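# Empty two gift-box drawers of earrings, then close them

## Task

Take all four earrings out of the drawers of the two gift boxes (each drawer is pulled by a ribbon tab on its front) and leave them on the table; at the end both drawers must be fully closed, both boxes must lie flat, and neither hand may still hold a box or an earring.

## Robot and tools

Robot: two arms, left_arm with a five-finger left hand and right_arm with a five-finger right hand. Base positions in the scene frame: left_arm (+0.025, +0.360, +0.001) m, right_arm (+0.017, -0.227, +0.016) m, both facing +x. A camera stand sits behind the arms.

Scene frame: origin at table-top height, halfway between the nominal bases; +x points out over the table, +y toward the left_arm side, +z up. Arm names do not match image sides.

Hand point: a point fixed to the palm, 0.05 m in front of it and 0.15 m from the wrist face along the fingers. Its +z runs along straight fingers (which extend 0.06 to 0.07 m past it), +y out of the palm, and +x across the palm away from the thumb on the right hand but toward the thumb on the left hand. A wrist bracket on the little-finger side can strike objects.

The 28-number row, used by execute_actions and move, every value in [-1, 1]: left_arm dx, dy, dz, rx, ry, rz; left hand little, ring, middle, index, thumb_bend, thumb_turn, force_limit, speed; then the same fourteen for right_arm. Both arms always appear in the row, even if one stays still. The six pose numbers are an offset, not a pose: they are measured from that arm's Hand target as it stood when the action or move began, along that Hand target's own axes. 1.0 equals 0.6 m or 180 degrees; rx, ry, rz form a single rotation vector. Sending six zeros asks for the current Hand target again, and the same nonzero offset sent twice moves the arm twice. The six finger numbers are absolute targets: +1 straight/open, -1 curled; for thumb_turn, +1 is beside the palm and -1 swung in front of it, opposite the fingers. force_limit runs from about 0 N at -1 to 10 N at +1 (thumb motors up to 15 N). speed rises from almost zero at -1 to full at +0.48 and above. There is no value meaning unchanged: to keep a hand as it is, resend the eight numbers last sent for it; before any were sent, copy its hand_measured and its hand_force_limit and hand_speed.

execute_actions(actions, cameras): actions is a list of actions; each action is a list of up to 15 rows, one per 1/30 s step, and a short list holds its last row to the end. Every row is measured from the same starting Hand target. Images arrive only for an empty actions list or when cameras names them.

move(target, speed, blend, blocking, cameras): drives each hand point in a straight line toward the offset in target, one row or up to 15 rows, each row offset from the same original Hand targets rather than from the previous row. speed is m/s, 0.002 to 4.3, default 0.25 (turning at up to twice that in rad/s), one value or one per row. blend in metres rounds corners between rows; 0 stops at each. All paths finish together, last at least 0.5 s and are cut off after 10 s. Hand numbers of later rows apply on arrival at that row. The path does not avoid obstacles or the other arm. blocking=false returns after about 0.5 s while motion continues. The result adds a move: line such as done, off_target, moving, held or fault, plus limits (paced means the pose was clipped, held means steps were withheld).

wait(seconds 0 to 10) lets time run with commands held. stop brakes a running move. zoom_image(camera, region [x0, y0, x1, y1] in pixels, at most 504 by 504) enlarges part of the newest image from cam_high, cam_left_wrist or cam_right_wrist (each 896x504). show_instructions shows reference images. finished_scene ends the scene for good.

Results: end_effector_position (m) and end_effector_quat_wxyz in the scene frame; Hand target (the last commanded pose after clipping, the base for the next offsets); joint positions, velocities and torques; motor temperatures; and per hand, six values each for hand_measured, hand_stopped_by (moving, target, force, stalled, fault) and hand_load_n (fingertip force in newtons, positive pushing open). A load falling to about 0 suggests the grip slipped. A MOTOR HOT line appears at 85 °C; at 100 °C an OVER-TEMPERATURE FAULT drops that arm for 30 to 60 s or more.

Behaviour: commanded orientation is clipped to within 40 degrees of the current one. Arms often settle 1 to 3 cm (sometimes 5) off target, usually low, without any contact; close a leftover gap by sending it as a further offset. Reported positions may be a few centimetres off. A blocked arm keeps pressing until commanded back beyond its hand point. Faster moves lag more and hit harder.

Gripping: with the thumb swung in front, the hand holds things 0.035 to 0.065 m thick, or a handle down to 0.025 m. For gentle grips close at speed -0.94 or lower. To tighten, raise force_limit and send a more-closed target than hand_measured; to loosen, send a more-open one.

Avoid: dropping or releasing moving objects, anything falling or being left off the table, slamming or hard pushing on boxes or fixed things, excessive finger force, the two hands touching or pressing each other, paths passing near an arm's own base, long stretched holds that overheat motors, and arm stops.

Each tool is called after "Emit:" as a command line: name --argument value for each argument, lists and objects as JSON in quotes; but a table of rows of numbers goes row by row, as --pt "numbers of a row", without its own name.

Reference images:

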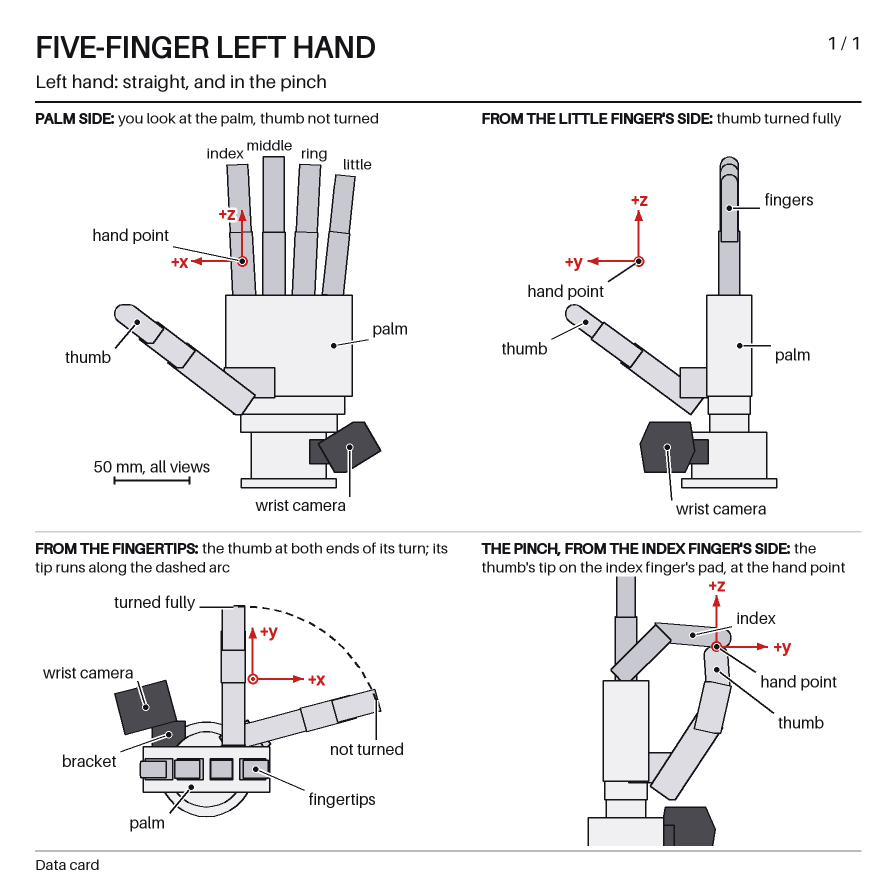

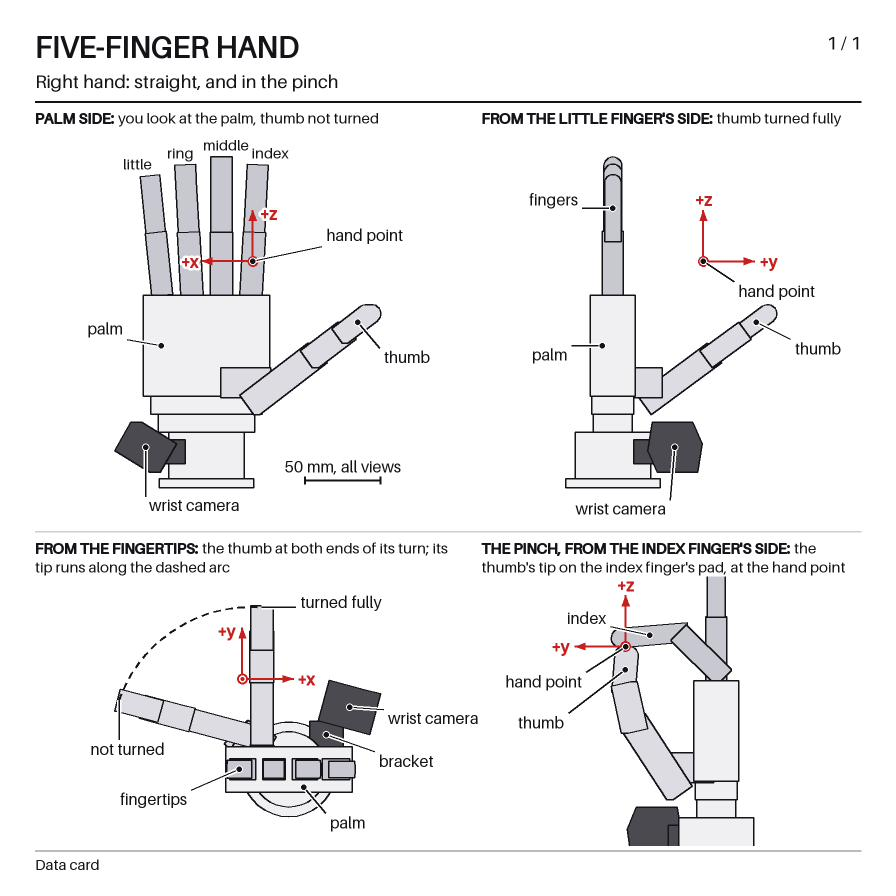

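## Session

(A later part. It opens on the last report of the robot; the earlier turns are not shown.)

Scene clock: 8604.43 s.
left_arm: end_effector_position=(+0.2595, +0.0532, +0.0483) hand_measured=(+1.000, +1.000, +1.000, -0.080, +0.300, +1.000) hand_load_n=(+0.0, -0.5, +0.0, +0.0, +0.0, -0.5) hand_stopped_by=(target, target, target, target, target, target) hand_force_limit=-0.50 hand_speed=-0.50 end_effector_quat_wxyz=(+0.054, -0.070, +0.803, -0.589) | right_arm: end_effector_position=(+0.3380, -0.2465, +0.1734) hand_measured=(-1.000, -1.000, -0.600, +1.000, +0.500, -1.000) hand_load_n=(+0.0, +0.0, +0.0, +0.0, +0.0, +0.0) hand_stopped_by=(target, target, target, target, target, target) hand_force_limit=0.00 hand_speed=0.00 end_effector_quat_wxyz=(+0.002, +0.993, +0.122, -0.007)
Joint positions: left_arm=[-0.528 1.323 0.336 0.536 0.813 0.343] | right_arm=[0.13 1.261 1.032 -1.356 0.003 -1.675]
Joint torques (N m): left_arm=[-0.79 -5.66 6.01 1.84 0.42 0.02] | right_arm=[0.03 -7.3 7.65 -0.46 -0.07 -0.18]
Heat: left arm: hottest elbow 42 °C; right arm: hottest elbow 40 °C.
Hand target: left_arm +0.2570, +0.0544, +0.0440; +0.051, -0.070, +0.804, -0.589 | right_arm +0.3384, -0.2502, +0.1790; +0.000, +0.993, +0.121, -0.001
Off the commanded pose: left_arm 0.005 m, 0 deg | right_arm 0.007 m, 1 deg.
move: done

Emit:
move --target '[0.0113,0.0132,-0.0085,0,0,0,1,1,1,-0.08,0.3,1,-0.5,-0.5,0,0,0,0,0,0,-1,-1,-0.6,1,0.5,-1,0,0]' --speed 0.1 --cameras '["cam_left_wrist"]'

Emit:
zoom_image --camera "cam_left_wrist" --region '[300, 200, 550, 400]'

Scene clock: 8610.83 s.
left_arm: end_effector_position=(+0.2504, +0.0579, +0.0423) hand_measured=(+1.000, +1.000, +1.000, -0.080, +0.300, +1.000) hand_load_n=(+0.0, +0.0, +0.0, +0.0, +0.0, +0.0) hand_stopped_by=(target, target, target, target, target, target) hand_force_limit=-0.50 hand_speed=-0.50 end_effector_quat_wxyz=(+0.052, -0.069, +0.803, -0.589) | right_arm: end_effector_position=(+0.3380, -0.2465, +0.1734) hand_measured=(-1.000, -1.000, -0.600, +1.000, +0.500, -1.000) hand_load_n=(+0.0, +0.0, +0.0, +0.0, +0.0, +0.0) hand_stopped_by=(target, target, target, target, target, target) hand_force_limit=0.00 hand_speed=0.00 end_effector_quat_wxyz=(+0.002, +0.993, +0.122, -0.007)
Joint positions: left_arm=[-0.528 1.323 0.306 0.564 0.817 0.343] | right_arm=[0.13 1.261 1.032 -1.356 0.003 -1.675]
Joint torques (N m): left_arm=[-0.97 -5.42 5.78 1.85 0.41 0.09] | right_arm=[-0.03 -7.3 7.65 -0.47 -0.06 -0.18]
Heat: left arm: hottest elbow 41 °C; right arm: hottest elbow 40 °C.
Hand target: left_arm +0.2491, +0.0603, +0.0380; +0.051, -0.070, +0.804, -0.589 | right_arm +0.3384, -0.2502, +0.1790; +0.000, +0.993, +0.121, -0.001
Off the commanded pose: left_arm 0.005 m, 0 deg | right_arm 0.007 m, 1 deg.
move: done
camera_calibration:
cam_left_wrist: T_world_to_cam=[[-0.197229, -0.326796, 0.924286, 0.0279735], [-0.944488, 0.316035, -0.0898005, 0.236603], [-0.262761, -0.890689, -0.370986, 0.245398], [0, 0, 0, 1]] pos_world=[0.293467, 0.15294, 0.0864309]
Images, in order (width x height): cam_left_wrist 896x504.

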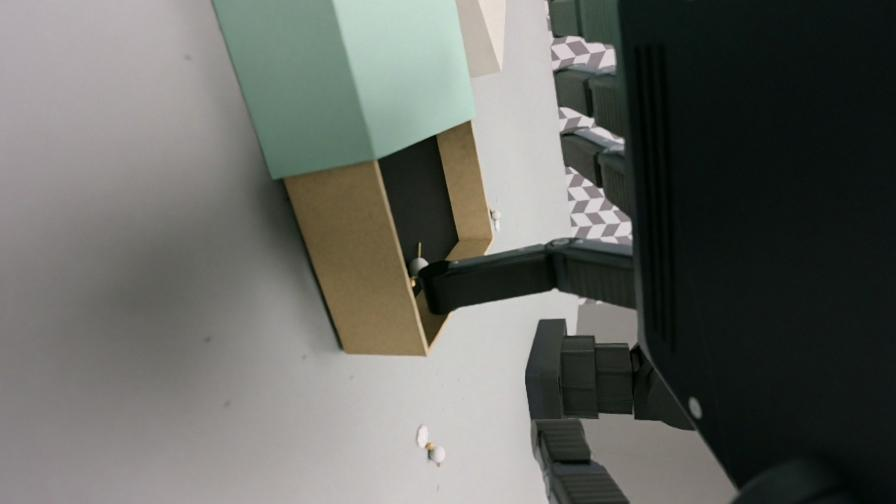

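Scaled by 2.016 from the camera's 896x504 image, which has a finer 1280x720 frame.

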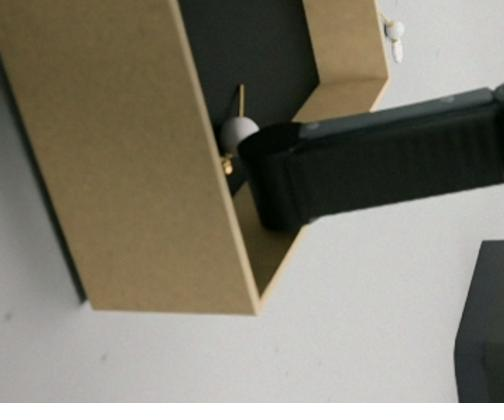

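Emit:
move --target '[-0.003,0.0064,0.002,0,0,0,1,1,1,-0.08,0.3,1,-0.5,-0.5,0,0,0,0,0,0,-1,-1,-0.6,1,0.5,-1,0,0]' --speed 0.05 --cameras '["cam_left_wrist"]'

Emit:
zoom_image --camera "cam_left_wrist" --region '[350, 200, 500, 350]'

Scene clock: 8625.17 s.
left_arm: end_effector_position=(+0.2507, +0.0572, +0.0389) hand_measured=(+1.000, +1.000, +1.000, -0.080, +0.300, +1.000) hand_load_n=(+0.0, +0.0, +0.0, +0.0, +0.0, +0.0) hand_stopped_by=(target, target, target, target, target, target) hand_force_limit=-0.50 hand_speed=-0.50 end_effector_quat_wxyz=(+0.050, -0.068, +0.803, -0.590) | right_arm: end_effector_position=(+0.3380, -0.2465, +0.1734) hand_measured=(-1.000, -1.000, -0.600, +1.000, +0.500, -1.000) hand_load_n=(+0.0, +0.0, +0.0, +0.0, +0.0, +0.0) hand_stopped_by=(target, target, target, target, target, target) hand_force_limit=0.00 hand_speed=0.00 end_effector_quat_wxyz=(+0.002, +0.993, +0.122, -0.007)
Joint positions: left_arm=[-0.528 1.344 0.306 0.584 0.821 0.343] | right_arm=[0.13 1.261 1.032 -1.356 0.003 -1.675]
Joint torques (N m): left_arm=[-0.21 -5.3 5.53 1.87 0.44 0.11] | right_arm=[-0.03 -7.41 7.66 -0.49 -0.07 -0.18]
Heat: left arm: hottest elbow 40 °C; right arm: hottest elbow 40 °C.
Hand target: left_arm +0.2509, +0.0606, +0.0340; +0.051, -0.070, +0.804, -0.589 | right_arm +0.3384, -0.2502, +0.1790; +0.000, +0.993, +0.121, -0.001
Off the commanded pose: left_arm 0.006 m, 0 deg | right_arm 0.007 m, 1 deg.
move: done
camera_calibration:
cam_left_wrist: T_world_to_cam=[[-0.197191, -0.324999, 0.924928, 0.0307435], [-0.94352, 0.319134, -0.0890177, 0.236375], [-0.266245, -0.890241, -0.369574, 0.244412], [0, 0, 0, 1]] pos_world=[0.29416, 0.152142, 0.082934]
Images, in order (width x height): cam_left_wrist 896x504.

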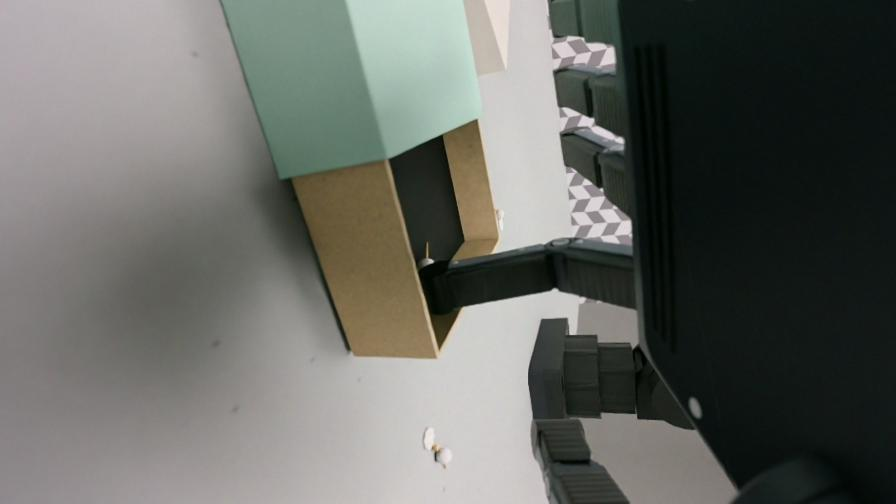

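Scaled by 3.360 from the camera's 896x504 image, which has a finer 1280x720 frame.

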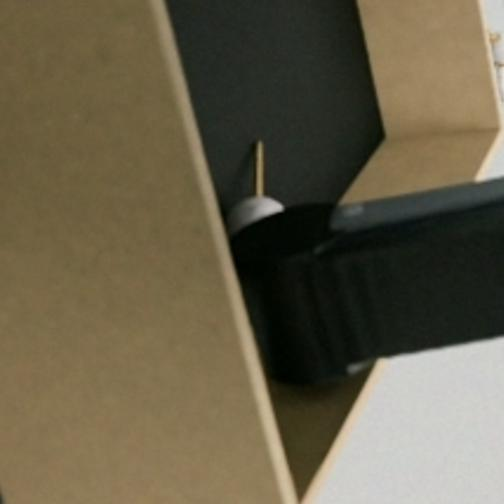

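Emit:
move --target '[-0.001,0.0048,0.0015,0,0,0,1,1,1,-0.08,0.3,1,-0.5,-0.5,0,0,0,0,0,0,-1,-1,-0.6,1,0.5,-1,0,0]' --speed 0.05 --cameras '["cam_left_wrist"]'

Emit:
zoom_image --camera "cam_left_wrist" --region '[350, 200, 500, 350]'

Scene clock: 8642.37 s.
left_arm: end_effector_position=(+0.2513, +0.0566, +0.0363) hand_measured=(+1.000, +1.000, +1.000, -0.080, +0.300, +1.000) hand_load_n=(+0.0, +0.0, +0.0, +0.0, +0.0, -0.5) hand_stopped_by=(target, target, target, target, target, target) hand_force_limit=-0.50 hand_speed=-0.50 end_effector_quat_wxyz=(+0.050, -0.067, +0.803, -0.590) | right_arm: end_effector_position=(+0.3380, -0.2465, +0.1734) hand_measured=(-1.000, -1.000, -0.600, +1.000, +0.500, -1.000) hand_load_n=(+0.0, +0.0, +0.5, +0.0, +0.0, +0.0) hand_stopped_by=(target, target, target, target, target, target) hand_force_limit=0.00 hand_speed=0.00 end_effector_quat_wxyz=(+0.002, +0.993, +0.122, -0.007)
Joint positions: left_arm=[-0.528 1.359 0.306 0.6 0.823 0.343] | right_arm=[0.13 1.261 1.032 -1.356 0.003 -1.675]
Joint torques (N m): left_arm=[-0.09 -4.84 5.33 1.8 0.4 0.11] | right_arm=[-0.09 -7.3 7.66 -0.49 -0.06 -0.18]
Heat: left arm: hottest elbow 39 °C; right arm: hottest elbow 40 °C.
Hand target: left_arm +0.2514, +0.0607, +0.0311; +0.051, -0.070, +0.804, -0.589 | right_arm +0.3384, -0.2502, +0.1790; +0.000, +0.993, +0.121, -0.001
Off the commanded pose: left_arm 0.007 m, 0 deg | right_arm 0.007 m, 1 deg.
move: done
camera_calibration:
cam_left_wrist: T_world_to_cam=[[-0.197961, -0.323906, 0.925146, 0.0332262], [-0.943051, 0.320344, -0.0896361, 0.236712], [-0.267331, -0.890205, -0.368876, 0.243325], [0, 0, 0, 1]] pos_world=[0.294857, 0.151542, 0.0802356]
Images, in order (width x height): cam_left_wrist 896x504.

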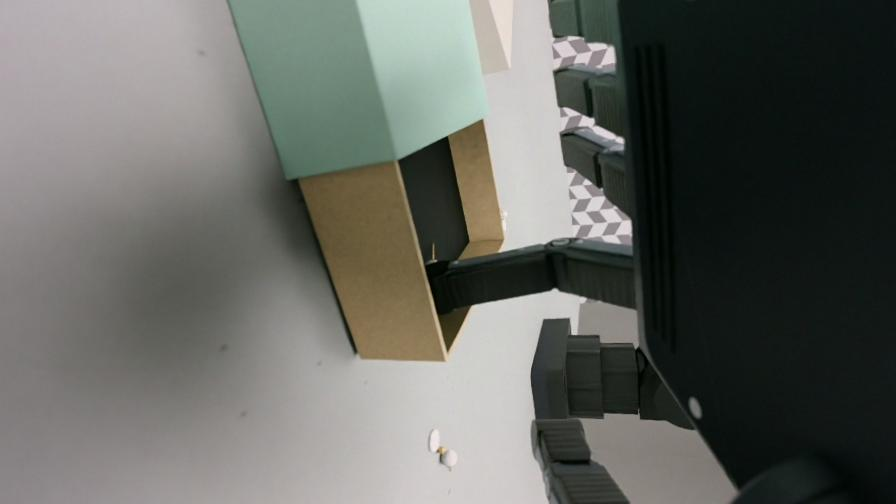

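Scaled by 3.360 from the camera's 896x504 image, which has a finer 1280x720 frame.

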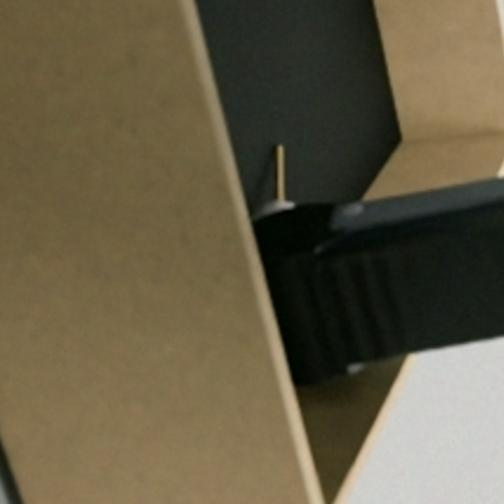

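Emit:
move --target '[-0.001,0.0048,0.0015,0,0,0,1,1,1,-0.08,0.3,1,-0.5,-0.5,0,0,0,0,0,0,-1,-1,-0.6,1,0.5,-1,0,0]' --speed 0.05

Scene clock: 8650.03 s.
left_arm: end_effector_position=(+0.2523, +0.0563, +0.0342) hand_measured=(+1.000, +1.000, +1.000, -0.080, +0.300, +1.000) hand_load_n=(+0.0, +0.0, +0.0, +0.0, +0.0, -0.5) hand_stopped_by=(target, target, target, target, target, target) hand_force_limit=-0.50 hand_speed=-0.50 end_effector_quat_wxyz=(+0.050, -0.067, +0.802, -0.591) | right_arm: end_effector_position=(+0.3380, -0.2465, +0.1734) hand_measured=(-1.000, -1.000, -0.600, +1.000, +0.500, -1.000) hand_load_n=(+0.0, +0.0, +0.0, +0.0, +0.0, +0.0) hand_stopped_by=(target, target, target, target, target, target) hand_force_limit=0.00 hand_speed=0.00 end_effector_quat_wxyz=(+0.002, +0.993, +0.122, -0.007)
Joint positions: left_arm=[-0.527 1.374 0.306 0.617 0.824 0.344] | right_arm=[0.13 1.261 1.032 -1.356 0.003 -1.675]
Joint torques (N m): left_arm=[-0.26 -5.19 5.22 1.98 0.37 0.11] | right_arm=[-0.09 -7.3 7.65 -0.5 -0.06 -0.18]
Heat: left arm: hottest elbow 39 °C; right arm: hottest elbow 40 °C.
Hand target: left_arm +0.2520, +0.0608, +0.0280; +0.051, -0.070, +0.804, -0.589 | right_arm +0.3384, -0.2502, +0.1790; +0.000, +0.993, +0.121, -0.001
Off the commanded pose: left_arm 0.008 m, 0 deg | right_arm 0.007 m, 1 deg.
move: done

Emit:
move --target '[-0.001,0.0040,0.0013,0,0,0,1,1,1,-0.08,0.3,1,-0.5,-0.5,0,0,0,0,0,0,-1,-1,-0.6,1,0.5,-1,0,0]' --speed 0.05 --cameras '["cam_left_wrist"]'

Emit:
zoom_image --camera "cam_left_wrist" --region '[350, 200, 500, 350]'

Scene clock: 8669.10 s.
left_arm: end_effector_position=(+0.2530, +0.0561, +0.0321) hand_measured=(+1.000, +1.000, +1.000, -0.080, +0.300, +1.000) hand_load_n=(+0.0, +0.0, +0.0, -0.5, +0.0, -0.5) hand_stopped_by=(target, target, target, target, target, target) hand_force_limit=-0.50 hand_speed=-0.50 end_effector_quat_wxyz=(+0.050, -0.066, +0.802, -0.592) | right_arm: end_effector_position=(+0.3380, -0.2465, +0.1734) hand_measured=(-1.000, -1.000, -0.600, +1.000, +0.500, -1.000) hand_load_n=(+0.0, +0.0, +0.0, +0.0, +0.0, +0.0) hand_stopped_by=(target, target, target, target, target, target) hand_force_limit=0.00 hand_speed=0.00 end_effector_quat_wxyz=(+0.002, +0.993, +0.122, -0.007)
Joint positions: left_arm=[-0.525 1.387 0.306 0.631 0.827 0.344] | right_arm=[0.13 1.261 1.032 -1.356 0.003 -1.675]
Joint torques (N m): left_arm=[0.15 -5.6 5 1.85 0.32 0.15] | right_arm=[-0.03 -7.3 7.65 -0.47 -0.06 -0.17]
Motor temperatures (°C): left_arm=[26 27 38 26 28 25] | right_arm=[26 28 40 25 27 26]
Heat: left arm: hottest elbow 38 °C; right arm: hottest elbow 40 °C.
Hand target: left_arm +0.2526, +0.0609, +0.0255; +0.051, -0.070, +0.804, -0.589 | right_arm +0.3384, -0.2502, +0.1790; +0.000, +0.993, +0.121, -0.001
Off the commanded pose: left_arm 0.008 m, 1 deg | right_arm 0.007 m, 1 deg.
move: done
camera_calibration:
cam_left_wrist: T_world_to_cam=[[-0.200242, -0.320777, 0.925746, 0.0376567], [-0.942485, 0.321174, -0.0925744, 0.237978], [-0.267629, -0.891039, -0.36664, 0.241846], [0, 0, 0, 1]] pos_world=[0.296556, 0.151141, 0.0758404]
Images, in order (width x height): cam_left_wrist 896x504.

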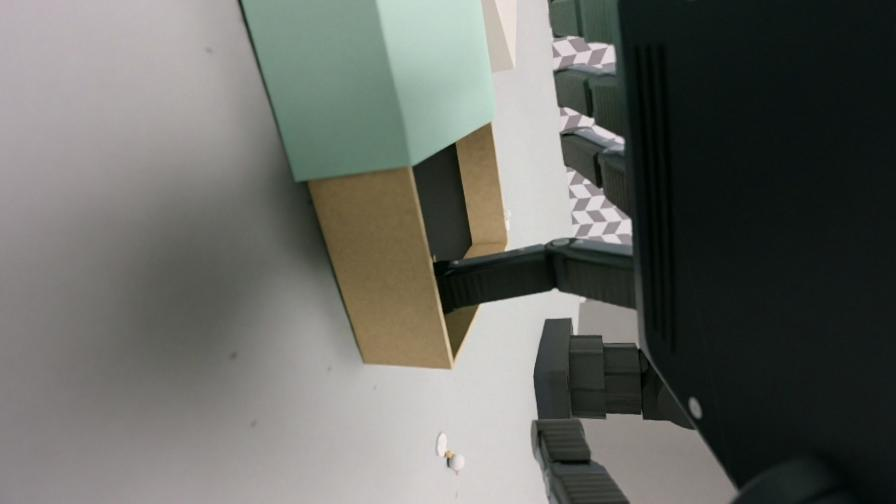

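Scaled by 3.360 from the camera's 896x504 image, which has a finer 1280x720 frame.

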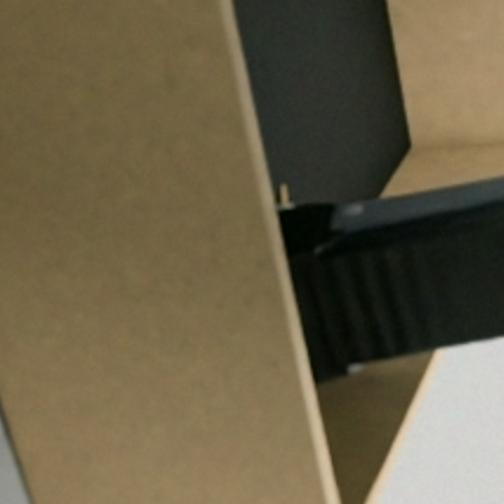

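Emit:
move --target '[-0.013,-0.0025,0.0103,0,0,0,1,1,1,-0.08,0.3,1,-0.5,-0.5,0,0,0,0,0,0,-1,-1,-0.6,1,0.5,-1,0,0]' --speed 0.05 --cameras '["cam_left_wrist"]'

Emit:
zoom_image --camera "cam_left_wrist" --region '[350, 200, 500, 350]'

Scene clock: 8679.50 s.
left_arm: end_effector_position=(+0.2524, +0.0560, +0.0290) hand_measured=(+1.000, +1.000, +1.000, -0.080, +0.300, +1.000) hand_load_n=(+0.0, -0.5, +0.0, -1.0, +0.0, -0.5) hand_stopped_by=(target, target, target, target, target, target) hand_force_limit=-0.50 hand_speed=-0.50 end_effector_quat_wxyz=(+0.047, -0.066, +0.802, -0.592) | right_arm: end_effector_position=(+0.3380, -0.2465, +0.1734) hand_measured=(-1.000, -1.000, -0.600, +1.000, +0.500, -1.000) hand_load_n=(+0.0, +0.0, +0.5, -0.5, +0.0, +0.0) hand_stopped_by=(target, target, target, target, target, target) hand_force_limit=0.00 hand_speed=0.00 end_effector_quat_wxyz=(+0.002, +0.993, +0.122, -0.007)
Joint positions: left_arm=[-0.525 1.404 0.306 0.644 0.832 0.344] | right_arm=[0.13 1.261 1.032 -1.356 0.003 -1.675]
Joint torques (N m): left_arm=[-0.15 -4.66 7.31 1.37 0.21 0.14] | right_arm=[-0.09 -7.24 7.65 -0.49 -0.06 -0.18]
Heat: left arm: hottest elbow 38 °C; right arm: hottest elbow 40 °C.
Hand target: left_arm +0.2614, +0.0560, +0.0250; +0.051, -0.070, +0.804, -0.589 | right_arm +0.3384, -0.2502, +0.1790; +0.000, +0.993, +0.121, -0.001
Off the commanded pose: left_arm 0.010 m, 1 deg | right_arm 0.007 m, 1 deg.
move: done
camera_calibration:
cam_left_wrist: T_world_to_cam=[[-0.19748, -0.319873, 0.926651, 0.0395903], [-0.941552, 0.325049, -0.0884513, 0.236598], [-0.272914, -0.889958, -0.365368, 0.241681], [0, 0, 0, 1]] pos_world=[0.296546, 0.150844, 0.0725434]
Images, in order (width x height): cam_left_wrist 896x504.

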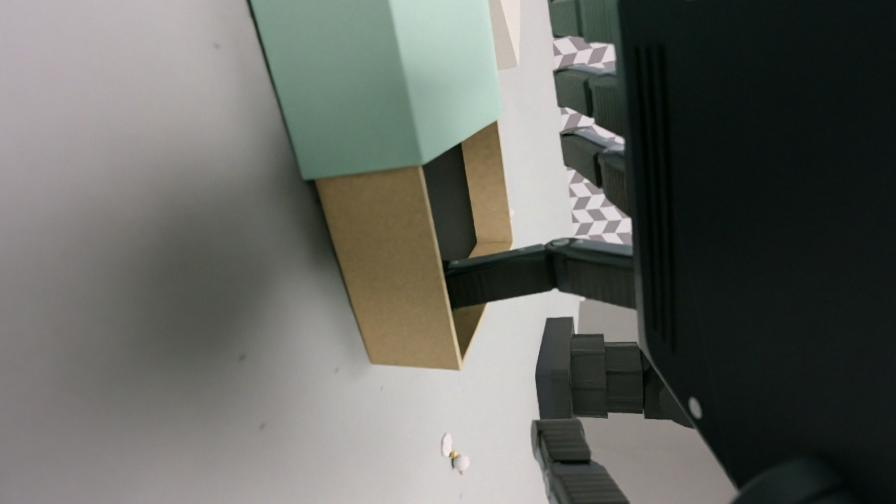

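Scaled by 3.360 from the camera's 896x504 image, which has a finer 1280x720 frame.

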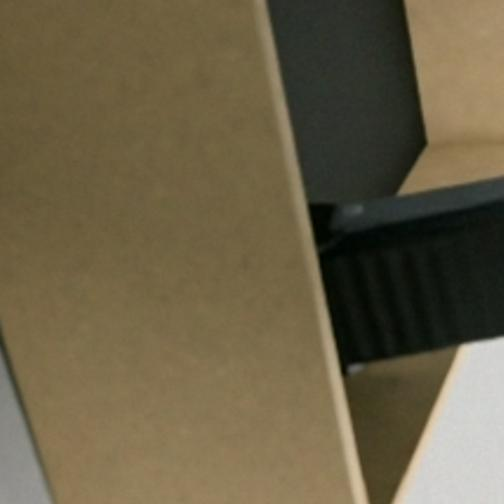

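Emit:
move --target '[-0.0141,-0.0112,0.0133,0,0,0,1,1,1,-0.08,0.3,1,-0.5,-0.5,0,0,0,0,0,0,-1,-1,-0.6,1,0.5,-1,0,0]' --speed 0.05 --cameras '["cam_left_wrist"]'

Emit:
zoom_image --camera "cam_left_wrist" --region '[350, 200, 500, 350]'

Scene clock: 8692.43 s.
left_arm: end_effector_position=(+0.2599, +0.0516, +0.0300) hand_measured=(+1.000, +1.000, +1.000, -0.080, +0.300, +1.000) hand_load_n=(+0.0, +0.0, +0.0, -0.5, +0.0, -0.5) hand_stopped_by=(target, target, target, target, target, target) hand_force_limit=-0.50 hand_speed=-0.50 end_effector_quat_wxyz=(+0.048, -0.066, +0.802, -0.592) | right_arm: end_effector_position=(+0.3380, -0.2465, +0.1734) hand_measured=(-1.000, -1.000, -0.600, +1.000, +0.500, -1.000) hand_load_n=(+0.0, +0.0, +0.0, +0.0, +0.0, +0.0) hand_stopped_by=(target, target, target, target, target, target) hand_force_limit=0.00 hand_speed=0.00 end_effector_quat_wxyz=(+0.002, +0.993, +0.122, -0.007)
Joint positions: left_arm=[-0.525 1.421 0.329 0.639 0.832 0.344] | right_arm=[0.13 1.261 1.032 -1.356 0.003 -1.675]
Joint torques (N m): left_arm=[-0.44 -5.25 8.4 0.88 -0.03 0.1] | right_arm=[-0.03 -7.36 7.66 -0.44 -0.07 -0.18]
Heat: left arm: hottest elbow 38 °C; right arm: hottest elbow 40 °C.
Hand target: left_arm +0.2713, +0.0480, +0.0291; +0.051, -0.070, +0.804, -0.589 | right_arm +0.3384, -0.2502, +0.1790; +0.000, +0.993, +0.121, -0.001
Off the commanded pose: left_arm 0.012 m, 1 deg | right_arm 0.007 m, 1 deg.
move: off_target (left_arm)
camera_calibration:
cam_left_wrist: T_world_to_cam=[[-0.198381, -0.319182, 0.926697, 0.0389376], [-0.941359, 0.325327, -0.0894672, 0.245121], [-0.272924, -0.890104, -0.365004, 0.240264], [0, 0, 0, 1]] pos_world=[0.304045, 0.146544, 0.0735442]
Images, in order (width x height): cam_left_wrist 896x504.

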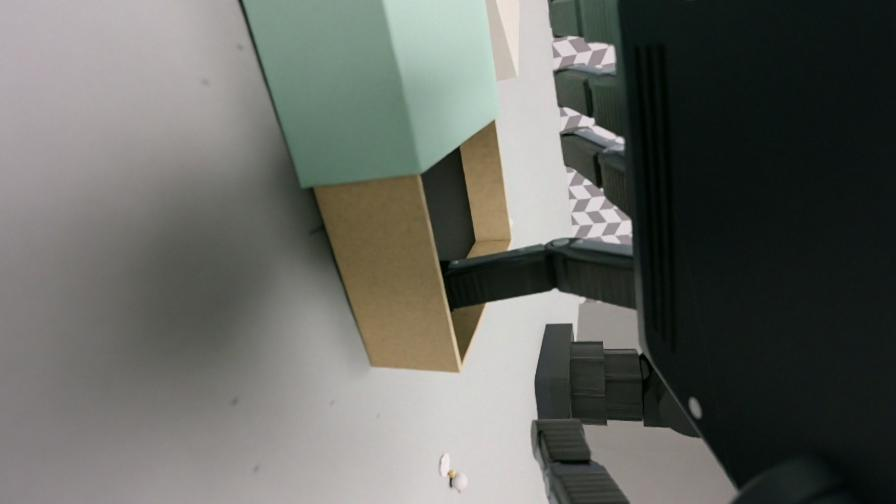

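Scaled by 3.360 from the camera's 896x504 image, which has a finer 1280x720 frame.

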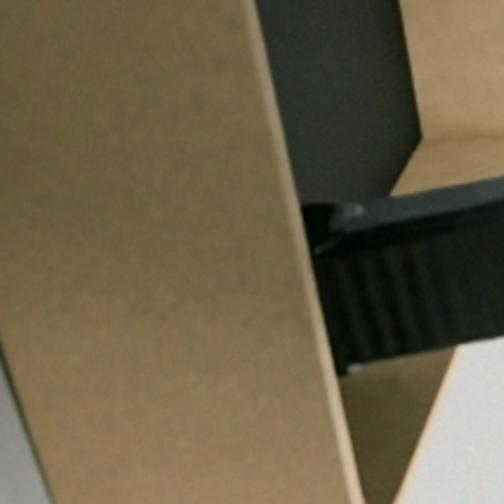

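Emit:
move --target '[0,-0.0398,-0.0125,0,0,0,1,1,1,-0.08,0.3,1,-0.5,-0.5,0,0,0,0,0,0,-1,-1,-0.6,1,0.5,-1,0,0]' --speed 0.08 --cameras '["cam_left_wrist"]'

Emit:
zoom_image --camera "cam_left_wrist" --region '[300, 200, 550, 400]'

Scene clock: 8706.60 s.
left_arm: end_effector_position=(+0.2551, +0.0553, +0.0403) hand_measured=(+1.000, +1.000, +1.000, -0.080, +0.300, +1.000) hand_load_n=(+0.0, +0.0, +0.0, +0.0, +0.0, +0.0) hand_stopped_by=(target, target, target, target, target, target) hand_force_limit=-0.50 hand_speed=-0.50 end_effector_quat_wxyz=(+0.036, -0.078, +0.809, -0.581) | right_arm: end_effector_position=(+0.3380, -0.2465, +0.1734) hand_measured=(-1.000, -1.000, -0.600, +1.000, +0.500, -1.000) hand_load_n=(+0.0, +0.0, +0.0, +0.0, +0.0, +0.0) hand_stopped_by=(target, target, target, target, target, target) hand_force_limit=0.00 hand_speed=0.00 end_effector_quat_wxyz=(+0.002, +0.993, +0.122, -0.007)
Joint positions: left_arm=[-0.525 1.342 0.34 0.508 0.826 0.343] | right_arm=[0.13 1.261 1.032 -1.356 0.003 -1.675]
Joint torques (N m): left_arm=[-0.62 -7.18 9.78 1.02 0.21 0.07] | right_arm=[-0.03 -7.36 7.68 -0.49 -0.06 -0.18]
Heat: left arm: hottest elbow 38 °C; right arm: hottest elbow 40 °C.
Hand target: left_arm +0.2713, +0.0479, +0.0541; +0.051, -0.070, +0.804, -0.589 | right_arm +0.3384, -0.2502, +0.1790; +0.000, +0.993, +0.121, -0.001
Off the commanded pose: left_arm 0.022 m, 2 deg | right_arm 0.007 m, 1 deg.
move: off_target (left_arm)
camera_calibration:
cam_left_wrist: T_world_to_cam=[[-0.16378, -0.34201, 0.925314, 0.0221708], [-0.945851, 0.320911, -0.0488017, 0.240139], [-0.280252, -0.883202, -0.376049, 0.247886], [0, 0, 0, 1]] pos_world=[0.300238, 0.149453, 0.0844216]
Images, in order (width x height): cam_left_wrist 896x504.

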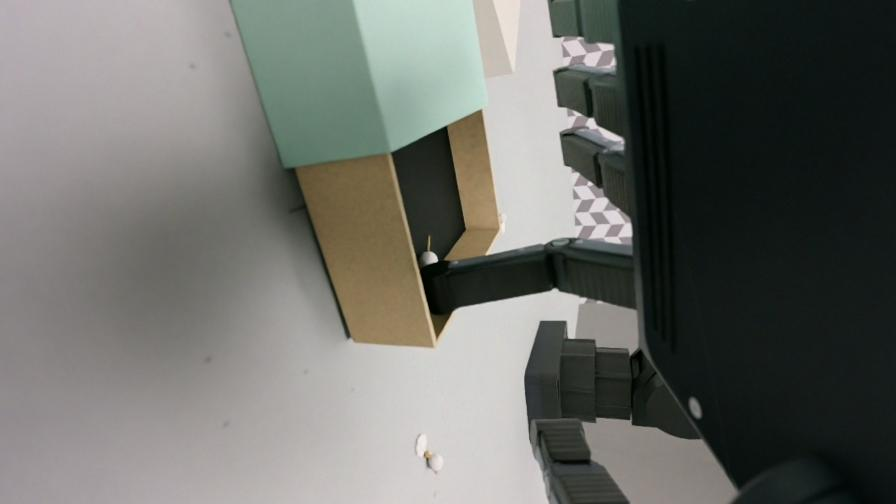

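Scaled by 2.016 from the camera's 896x504 image, which has a finer 1280x720 frame.

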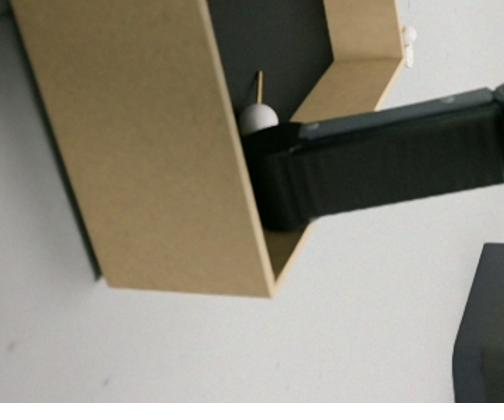

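Emit:
move --pt "0 -0.06 -0.019 0 0 0 1 1 1 -0.08 0.3 1 -0.5 -0.5 0 0 0 0 0 0 -1 -1 -0.6 1 0.5 -1 0 0" --pt "0.035 -0.05 -0.14 0 0 0 1 1 1 -0.08 0.3 1 -0.5 -0.5 0 0 0 0 0 0 -1 -1 -0.6 1 0.5 -1 0 0" --speed 0.12 --cameras '["cam_left_wrist","cam_high"]'

Emit:
zoom_image --camera "cam_left_wrist" --region '[200, 0, 500, 250]'

Emit:
zoom_image --camera "cam_high" --region '[450, 200, 550, 290]'

Scene clock: 8720.27 s.
left_arm: end_effector_position=(+0.2369, +0.1111, +0.1073) hand_measured=(+1.000, +1.000, +1.000, -0.080, +0.300, +1.000) hand_load_n=(+0.0, +0.0, +0.0, +0.0, +0.0, +0.0) hand_stopped_by=(target, target, target, target, target, target) hand_force_limit=-0.50 hand_speed=-0.50 end_effector_quat_wxyz=(+0.047, -0.069, +0.804, -0.589) | right_arm: end_effector_position=(+0.3380, -0.2465, +0.1734) hand_measured=(-1.000, -1.000, -0.600, +1.000, +0.500, -1.000) hand_load_n=(+0.0, +0.0, +0.0, +0.0, +0.0, +0.0) hand_stopped_by=(target, target, target, target, target, target) hand_force_limit=0.00 hand_speed=0.00 end_effector_quat_wxyz=(+0.002, +0.993, +0.122, -0.007)
Joint positions: left_arm=[-0.353 0.928 0.339 0.019 0.977 0.482] | right_arm=[0.13 1.261 1.032 -1.356 0.003 -1.675]
Joint torques (N m): left_arm=[0.15 -4.07 9.01 0.95 0.53 0.13] | right_arm=[-0.03 -7.36 7.68 -0.46 -0.06 -0.18]
Heat: left arm: hottest elbow 39 °C; right arm: hottest elbow 40 °C.
Hand target: left_arm +0.2383, +0.1144, +0.1079; +0.051, -0.070, +0.804, -0.589 | right_arm +0.3384, -0.2502, +0.1790; +0.000, +0.993, +0.121, -0.001
Off the commanded pose: left_arm 0.004 m, 1 deg | right_arm 0.007 m, 1 deg.
move: done
camera_calibration:
cam_left_wrist: T_world_to_cam=[[-0.191336, -0.326724, 0.925549, -0.0189641], [-0.943295, 0.321821, -0.0813999, 0.211084], [-0.271266, -0.888641, -0.369773, 0.315057], [0, 0, 0, 1]] pos_world=[0.280951, 0.205845, 0.151234]
Images, in order (width x height): cam_high 896x504, cam_left_wrist 896x504.

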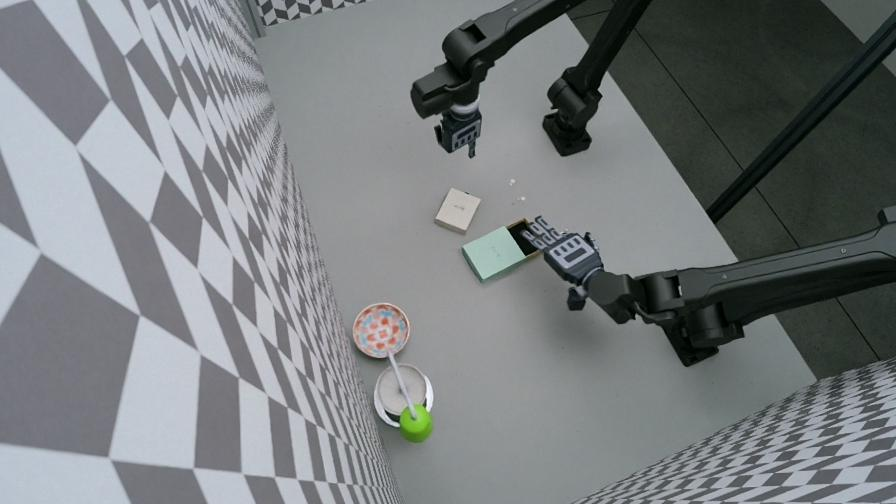

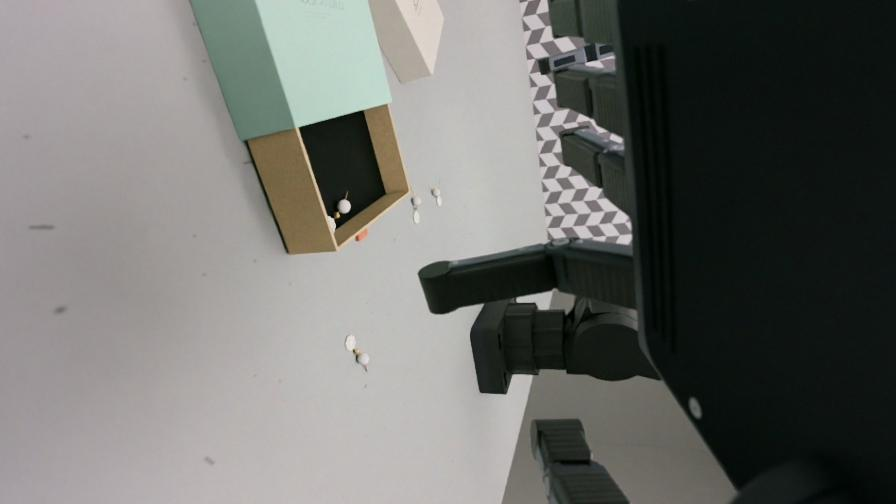

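Scaled by 1.680 from the camera's 896x504 image, which has a finer 1280x720 frame.

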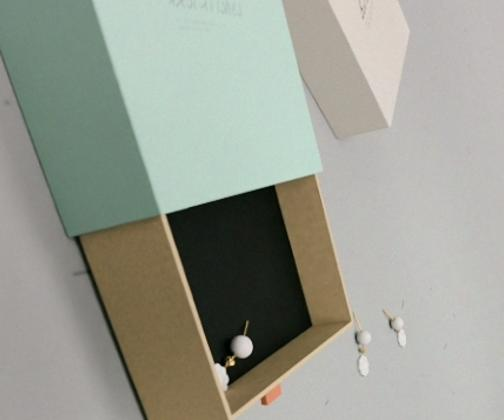

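Scaled by 5.040 from the camera's 896x504 image, which has a finer 1280x720 frame.

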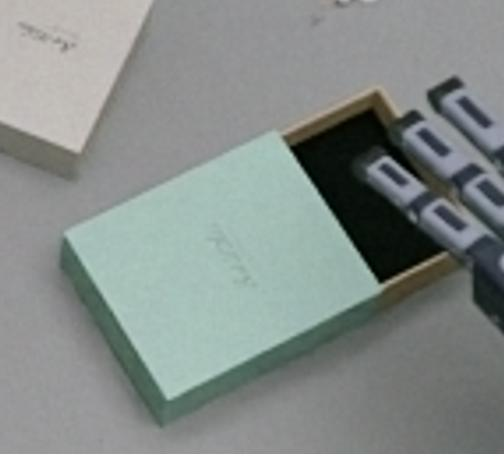

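Emit:
move --target '[-0.0184,0.0422,0.105,0,0.01325,0.00418,1,1,1,-0.08,0.3,1,-0.5,-0.5,0,0,0,0,0,0,-1,-1,-0.6,1,0.5,-1,0,0]' --speed 0.12 --cameras '["cam_left_wrist","cam_high"]'

Emit:
zoom_image --camera "cam_left_wrist" --region '[250, 150, 500, 350]'

Scene clock: 8845.43 s.
left_arm: end_effector_position=(+0.2510, +0.0730, +0.0585) hand_measured=(+1.000, +1.000, +1.000, -0.080, +0.300, +1.000) hand_load_n=(+0.0, +0.0, +0.0, +0.0, +0.0, +0.0) hand_stopped_by=(target, target, target, target, target, target) hand_force_limit=-0.50 hand_speed=-0.50 end_effector_quat_wxyz=(+0.035, -0.059, +0.808, -0.585) | right_arm: end_effector_position=(+0.3380, -0.2465, +0.1734) hand_measured=(-1.000, -1.000, -0.600, +1.000, +0.500, -1.000) hand_load_n=(+0.0, +0.5, +0.5, +0.0, +0.0, +0.0) hand_stopped_by=(target, target, target, target, target, target) hand_force_limit=0.00 hand_speed=0.00 end_effector_quat_wxyz=(+0.002, +0.993, +0.122, -0.007)
Joint positions: left_arm=[-0.467 1.233 0.339 0.364 0.902 0.417] | right_arm=[0.13 1.261 1.032 -1.356 0.003 -1.675]
Joint torques (N m): left_arm=[-1.55 -4.84 9.46 1.68 0.27 -0.05] | right_arm=[-0.09 -7.3 7.66 -0.49 -0.06 -0.18]
Heat: left arm: hottest elbow 40 °C; right arm: hottest elbow 40 °C.
Hand target: left_arm +0.2582, +0.0646, +0.0648; +0.038, -0.052, +0.805, -0.590 | right_arm +0.3384, -0.2502, +0.1790; +0.000, +0.993, +0.121, -0.001
Off the commanded pose: left_arm 0.013 m, 1 deg | right_arm 0.007 m, 1 deg.
move: off_target (left_arm)
camera_calibration:
cam_left_wrist: T_world_to_cam=[[-0.19367, -0.33068, 0.923657, 0.0173535], [-0.933586, 0.351465, -0.0699236, 0.227295], [-0.30151, -0.875856, -0.376786, 0.27404], [0, 0, 0, 1]] pos_world=[0.298186, 0.165872, 0.103119]
Images, in order (width x height): cam_high 896x504, cam_left_wrist 896x504.

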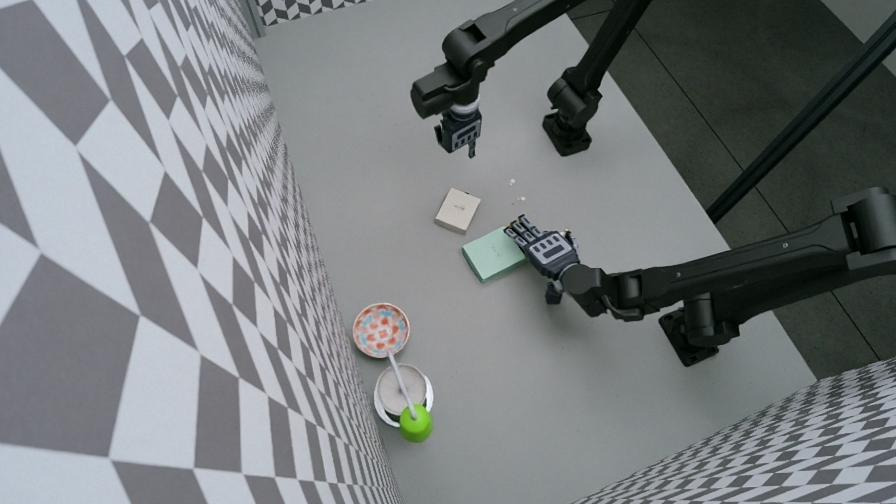

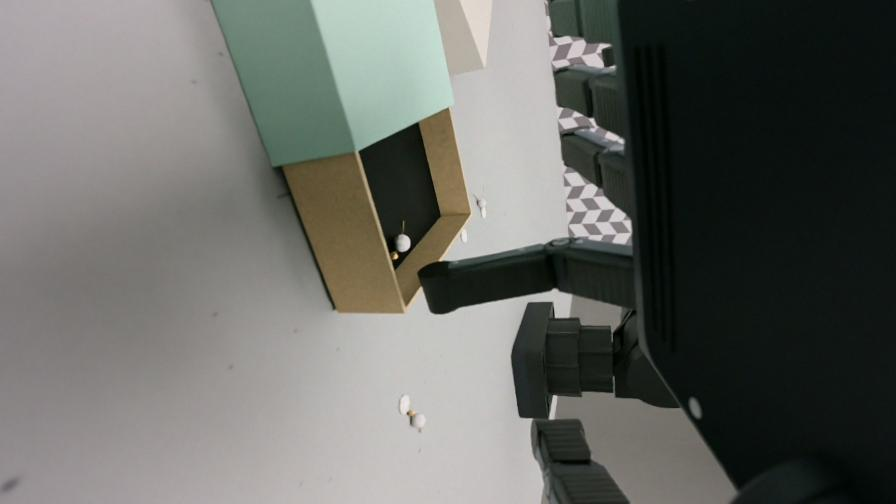

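Scaled by 2.016 from the camera's 896x504 image, which has a finer 1280x720 frame.

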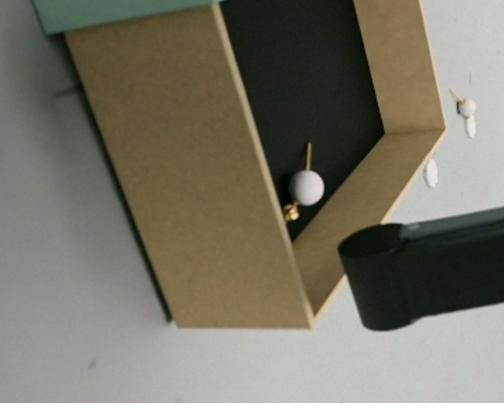

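Emit:
move --target '[-0.0055,0.0095,0.0198,0,0,0,1,1,1,-0.08,0.3,1,-0.5,-0.5,0,0,0,0,0,0,-1,-1,-0.6,1,0.5,-1,0,0]' --speed 0.08 --cameras '["cam_left_wrist"]'

Emit:
zoom_image --camera "cam_left_wrist" --region '[300, 180, 500, 380]'

Scene clock: 8888.63 s.
left_arm: end_effector_position=(+0.2519, +0.0663, +0.0472) hand_measured=(+1.000, +1.000, +1.000, -0.080, +0.300, +1.000) hand_load_n=(+0.0, +0.0, +0.0, +0.0, +0.0, +0.0) hand_stopped_by=(target, target, target, target, target, target) hand_force_limit=-0.50 hand_speed=-0.50 end_effector_quat_wxyz=(+0.032, -0.061, +0.810, -0.583) | right_arm: end_effector_position=(+0.3380, -0.2465, +0.1734) hand_measured=(-1.000, -1.000, -0.600, +1.000, +0.500, -1.000) hand_load_n=(+0.0, +0.0, +0.0, +0.0, +0.0, +0.0) hand_stopped_by=(target, target, target, target, target, target) hand_force_limit=0.00 hand_speed=0.00 end_effector_quat_wxyz=(+0.002, +0.993, +0.122, -0.007)
Joint positions: left_arm=[-0.488 1.294 0.339 0.429 0.884 0.401] | right_arm=[0.13 1.261 1.032 -1.356 0.003 -1.675]
Joint torques (N m): left_arm=[-1.61 -5.42 9.8 1.69 0.26 -0.04] | right_arm=[0.03 -7.24 7.66 -0.49 -0.06 -0.18]
Heat: left arm: hottest elbow 40 °C; right arm: hottest elbow 40 °C.
Hand target: left_arm +0.2627, +0.0555, +0.0558; +0.038, -0.052, +0.805, -0.590 | right_arm +0.3384, -0.2502, +0.1790; +0.000, +0.993, +0.121, -0.001
Off the commanded pose: left_arm 0.018 m, 2 deg | right_arm 0.007 m, 1 deg.
move: off_target (left_arm)
camera_calibration:
cam_left_wrist: T_world_to_cam=[[-0.187056, -0.3345, 0.923645, 0.0243912], [-0.934058, 0.351737, -0.0617823, 0.229489], [-0.304214, -0.874294, -0.378237, 0.264825], [0, 0, 0, 1]] pos_world=[0.299482, 0.158974, 0.0918162]
Images, in order (width x height): cam_left_wrist 896x504.

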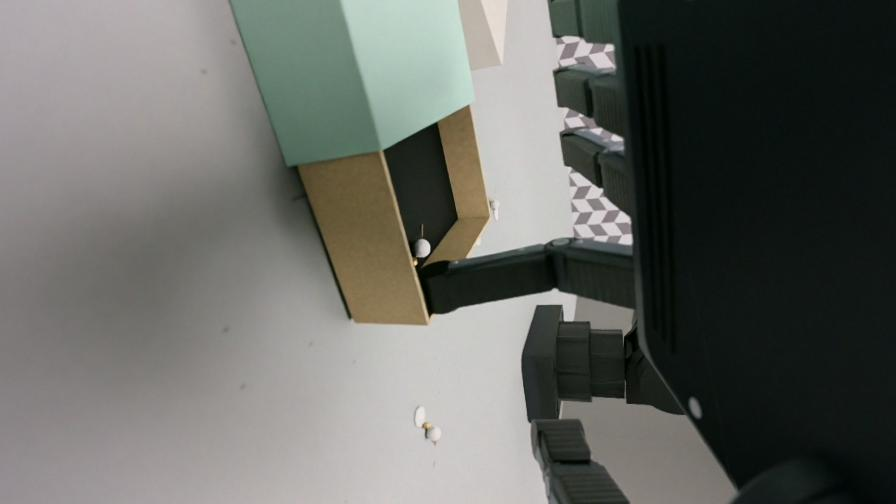

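Scaled by 2.520 from the camera's 896x504 image, which has a finer 1280x720 frame.

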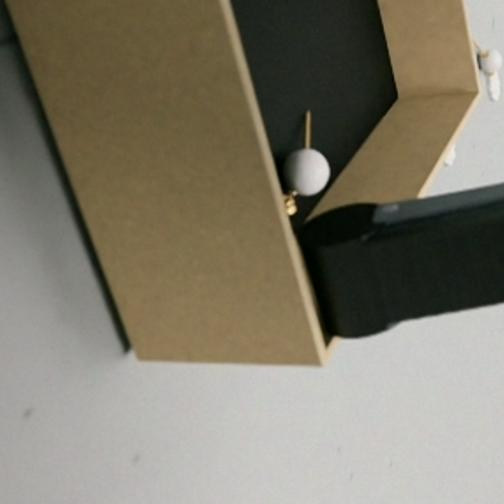

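Emit:
move --target '[-0.0107,-0.0088,0.0058,0,0,0,1,1,1,-0.08,0.3,1,-0.5,-0.5,0,0,0,0,0,0,-1,-1,-0.6,1,0.5,-1,0,0]' --speed 0.08 --cameras '["cam_left_wrist"]'

Emit:
zoom_image --camera "cam_left_wrist" --region '[300, 180, 500, 380]'

Scene clock: 8899.70 s.
left_arm: end_effector_position=(+0.2591, +0.0623, +0.0514) hand_measured=(+1.000, +1.000, +1.000, -0.080, +0.300, +1.000) hand_load_n=(+0.0, +0.0, +0.0, +0.0, +0.0, -0.5) hand_stopped_by=(target, target, target, target, target, target) hand_force_limit=-0.50 hand_speed=-0.50 end_effector_quat_wxyz=(+0.035, -0.059, +0.808, -0.585) | right_arm: end_effector_position=(+0.3380, -0.2465, +0.1734) hand_measured=(-1.000, -1.000, -0.600, +1.000, +0.500, -1.000) hand_load_n=(+0.0, +0.5, +0.0, +0.0, +0.0, +0.0) hand_stopped_by=(target, target, target, target, target, target) hand_force_limit=0.00 hand_speed=0.00 end_effector_quat_wxyz=(+0.002, +0.993, +0.122, -0.007)
Joint positions: left_arm=[-0.489 1.302 0.359 0.429 0.883 0.4] | right_arm=[0.13 1.261 1.032 -1.356 0.003 -1.675]
Joint torques (N m): left_arm=[-1.49 -5.48 10.32 1.42 0.24 -0.03] | right_arm=[-0.09 -7.3 7.66 -0.47 -0.07 -0.19]
Heat: left arm: hottest elbow 40 °C; right arm: hottest elbow 40 °C.
Hand target: left_arm +0.2698, +0.0514, +0.0598; +0.039, -0.052, +0.805, -0.590 | right_arm +0.3384, -0.2502, +0.1790; +0.000, +0.993, +0.121, -0.001
Off the commanded pose: left_arm 0.017 m, 1 deg | right_arm 0.007 m, 1 deg.
move: off_target (left_arm)
camera_calibration:
cam_left_wrist: T_world_to_cam=[[-0.195161, -0.33012, 0.923544, 0.0224151], [-0.933669, 0.350849, -0.07189, 0.238426], [-0.300292, -0.876314, -0.376695, 0.264086], [0, 0, 0, 1]] pos_world=[0.306288, 0.155171, 0.0959191]
Images, in order (width x height): cam_left_wrist 896x504.

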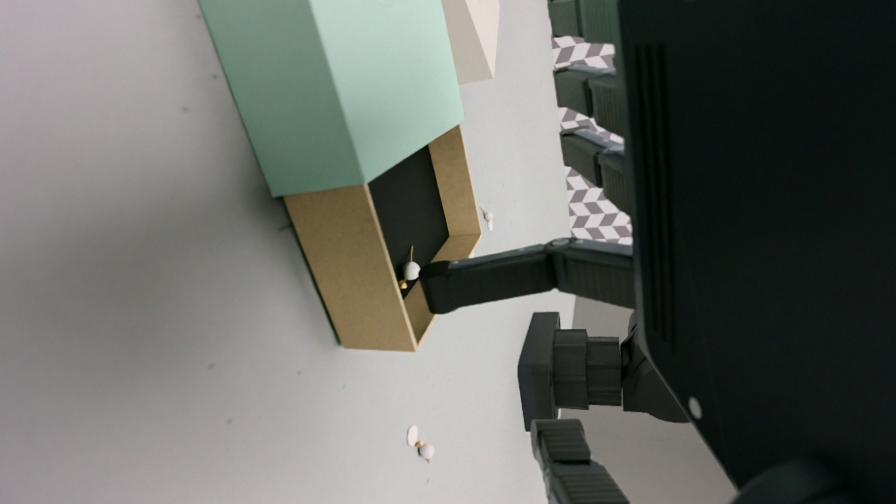

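Scaled by 2.520 from the camera's 896x504 image, which has a finer 1280x720 frame.

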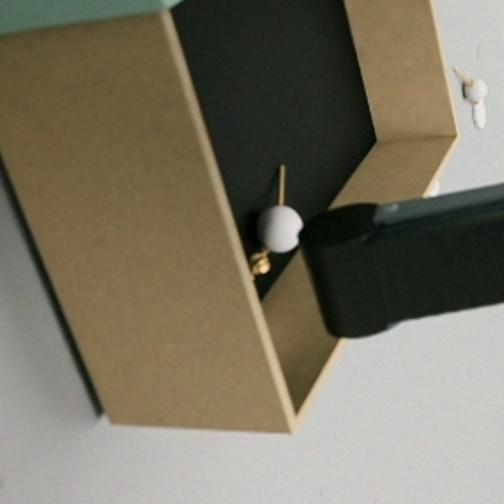

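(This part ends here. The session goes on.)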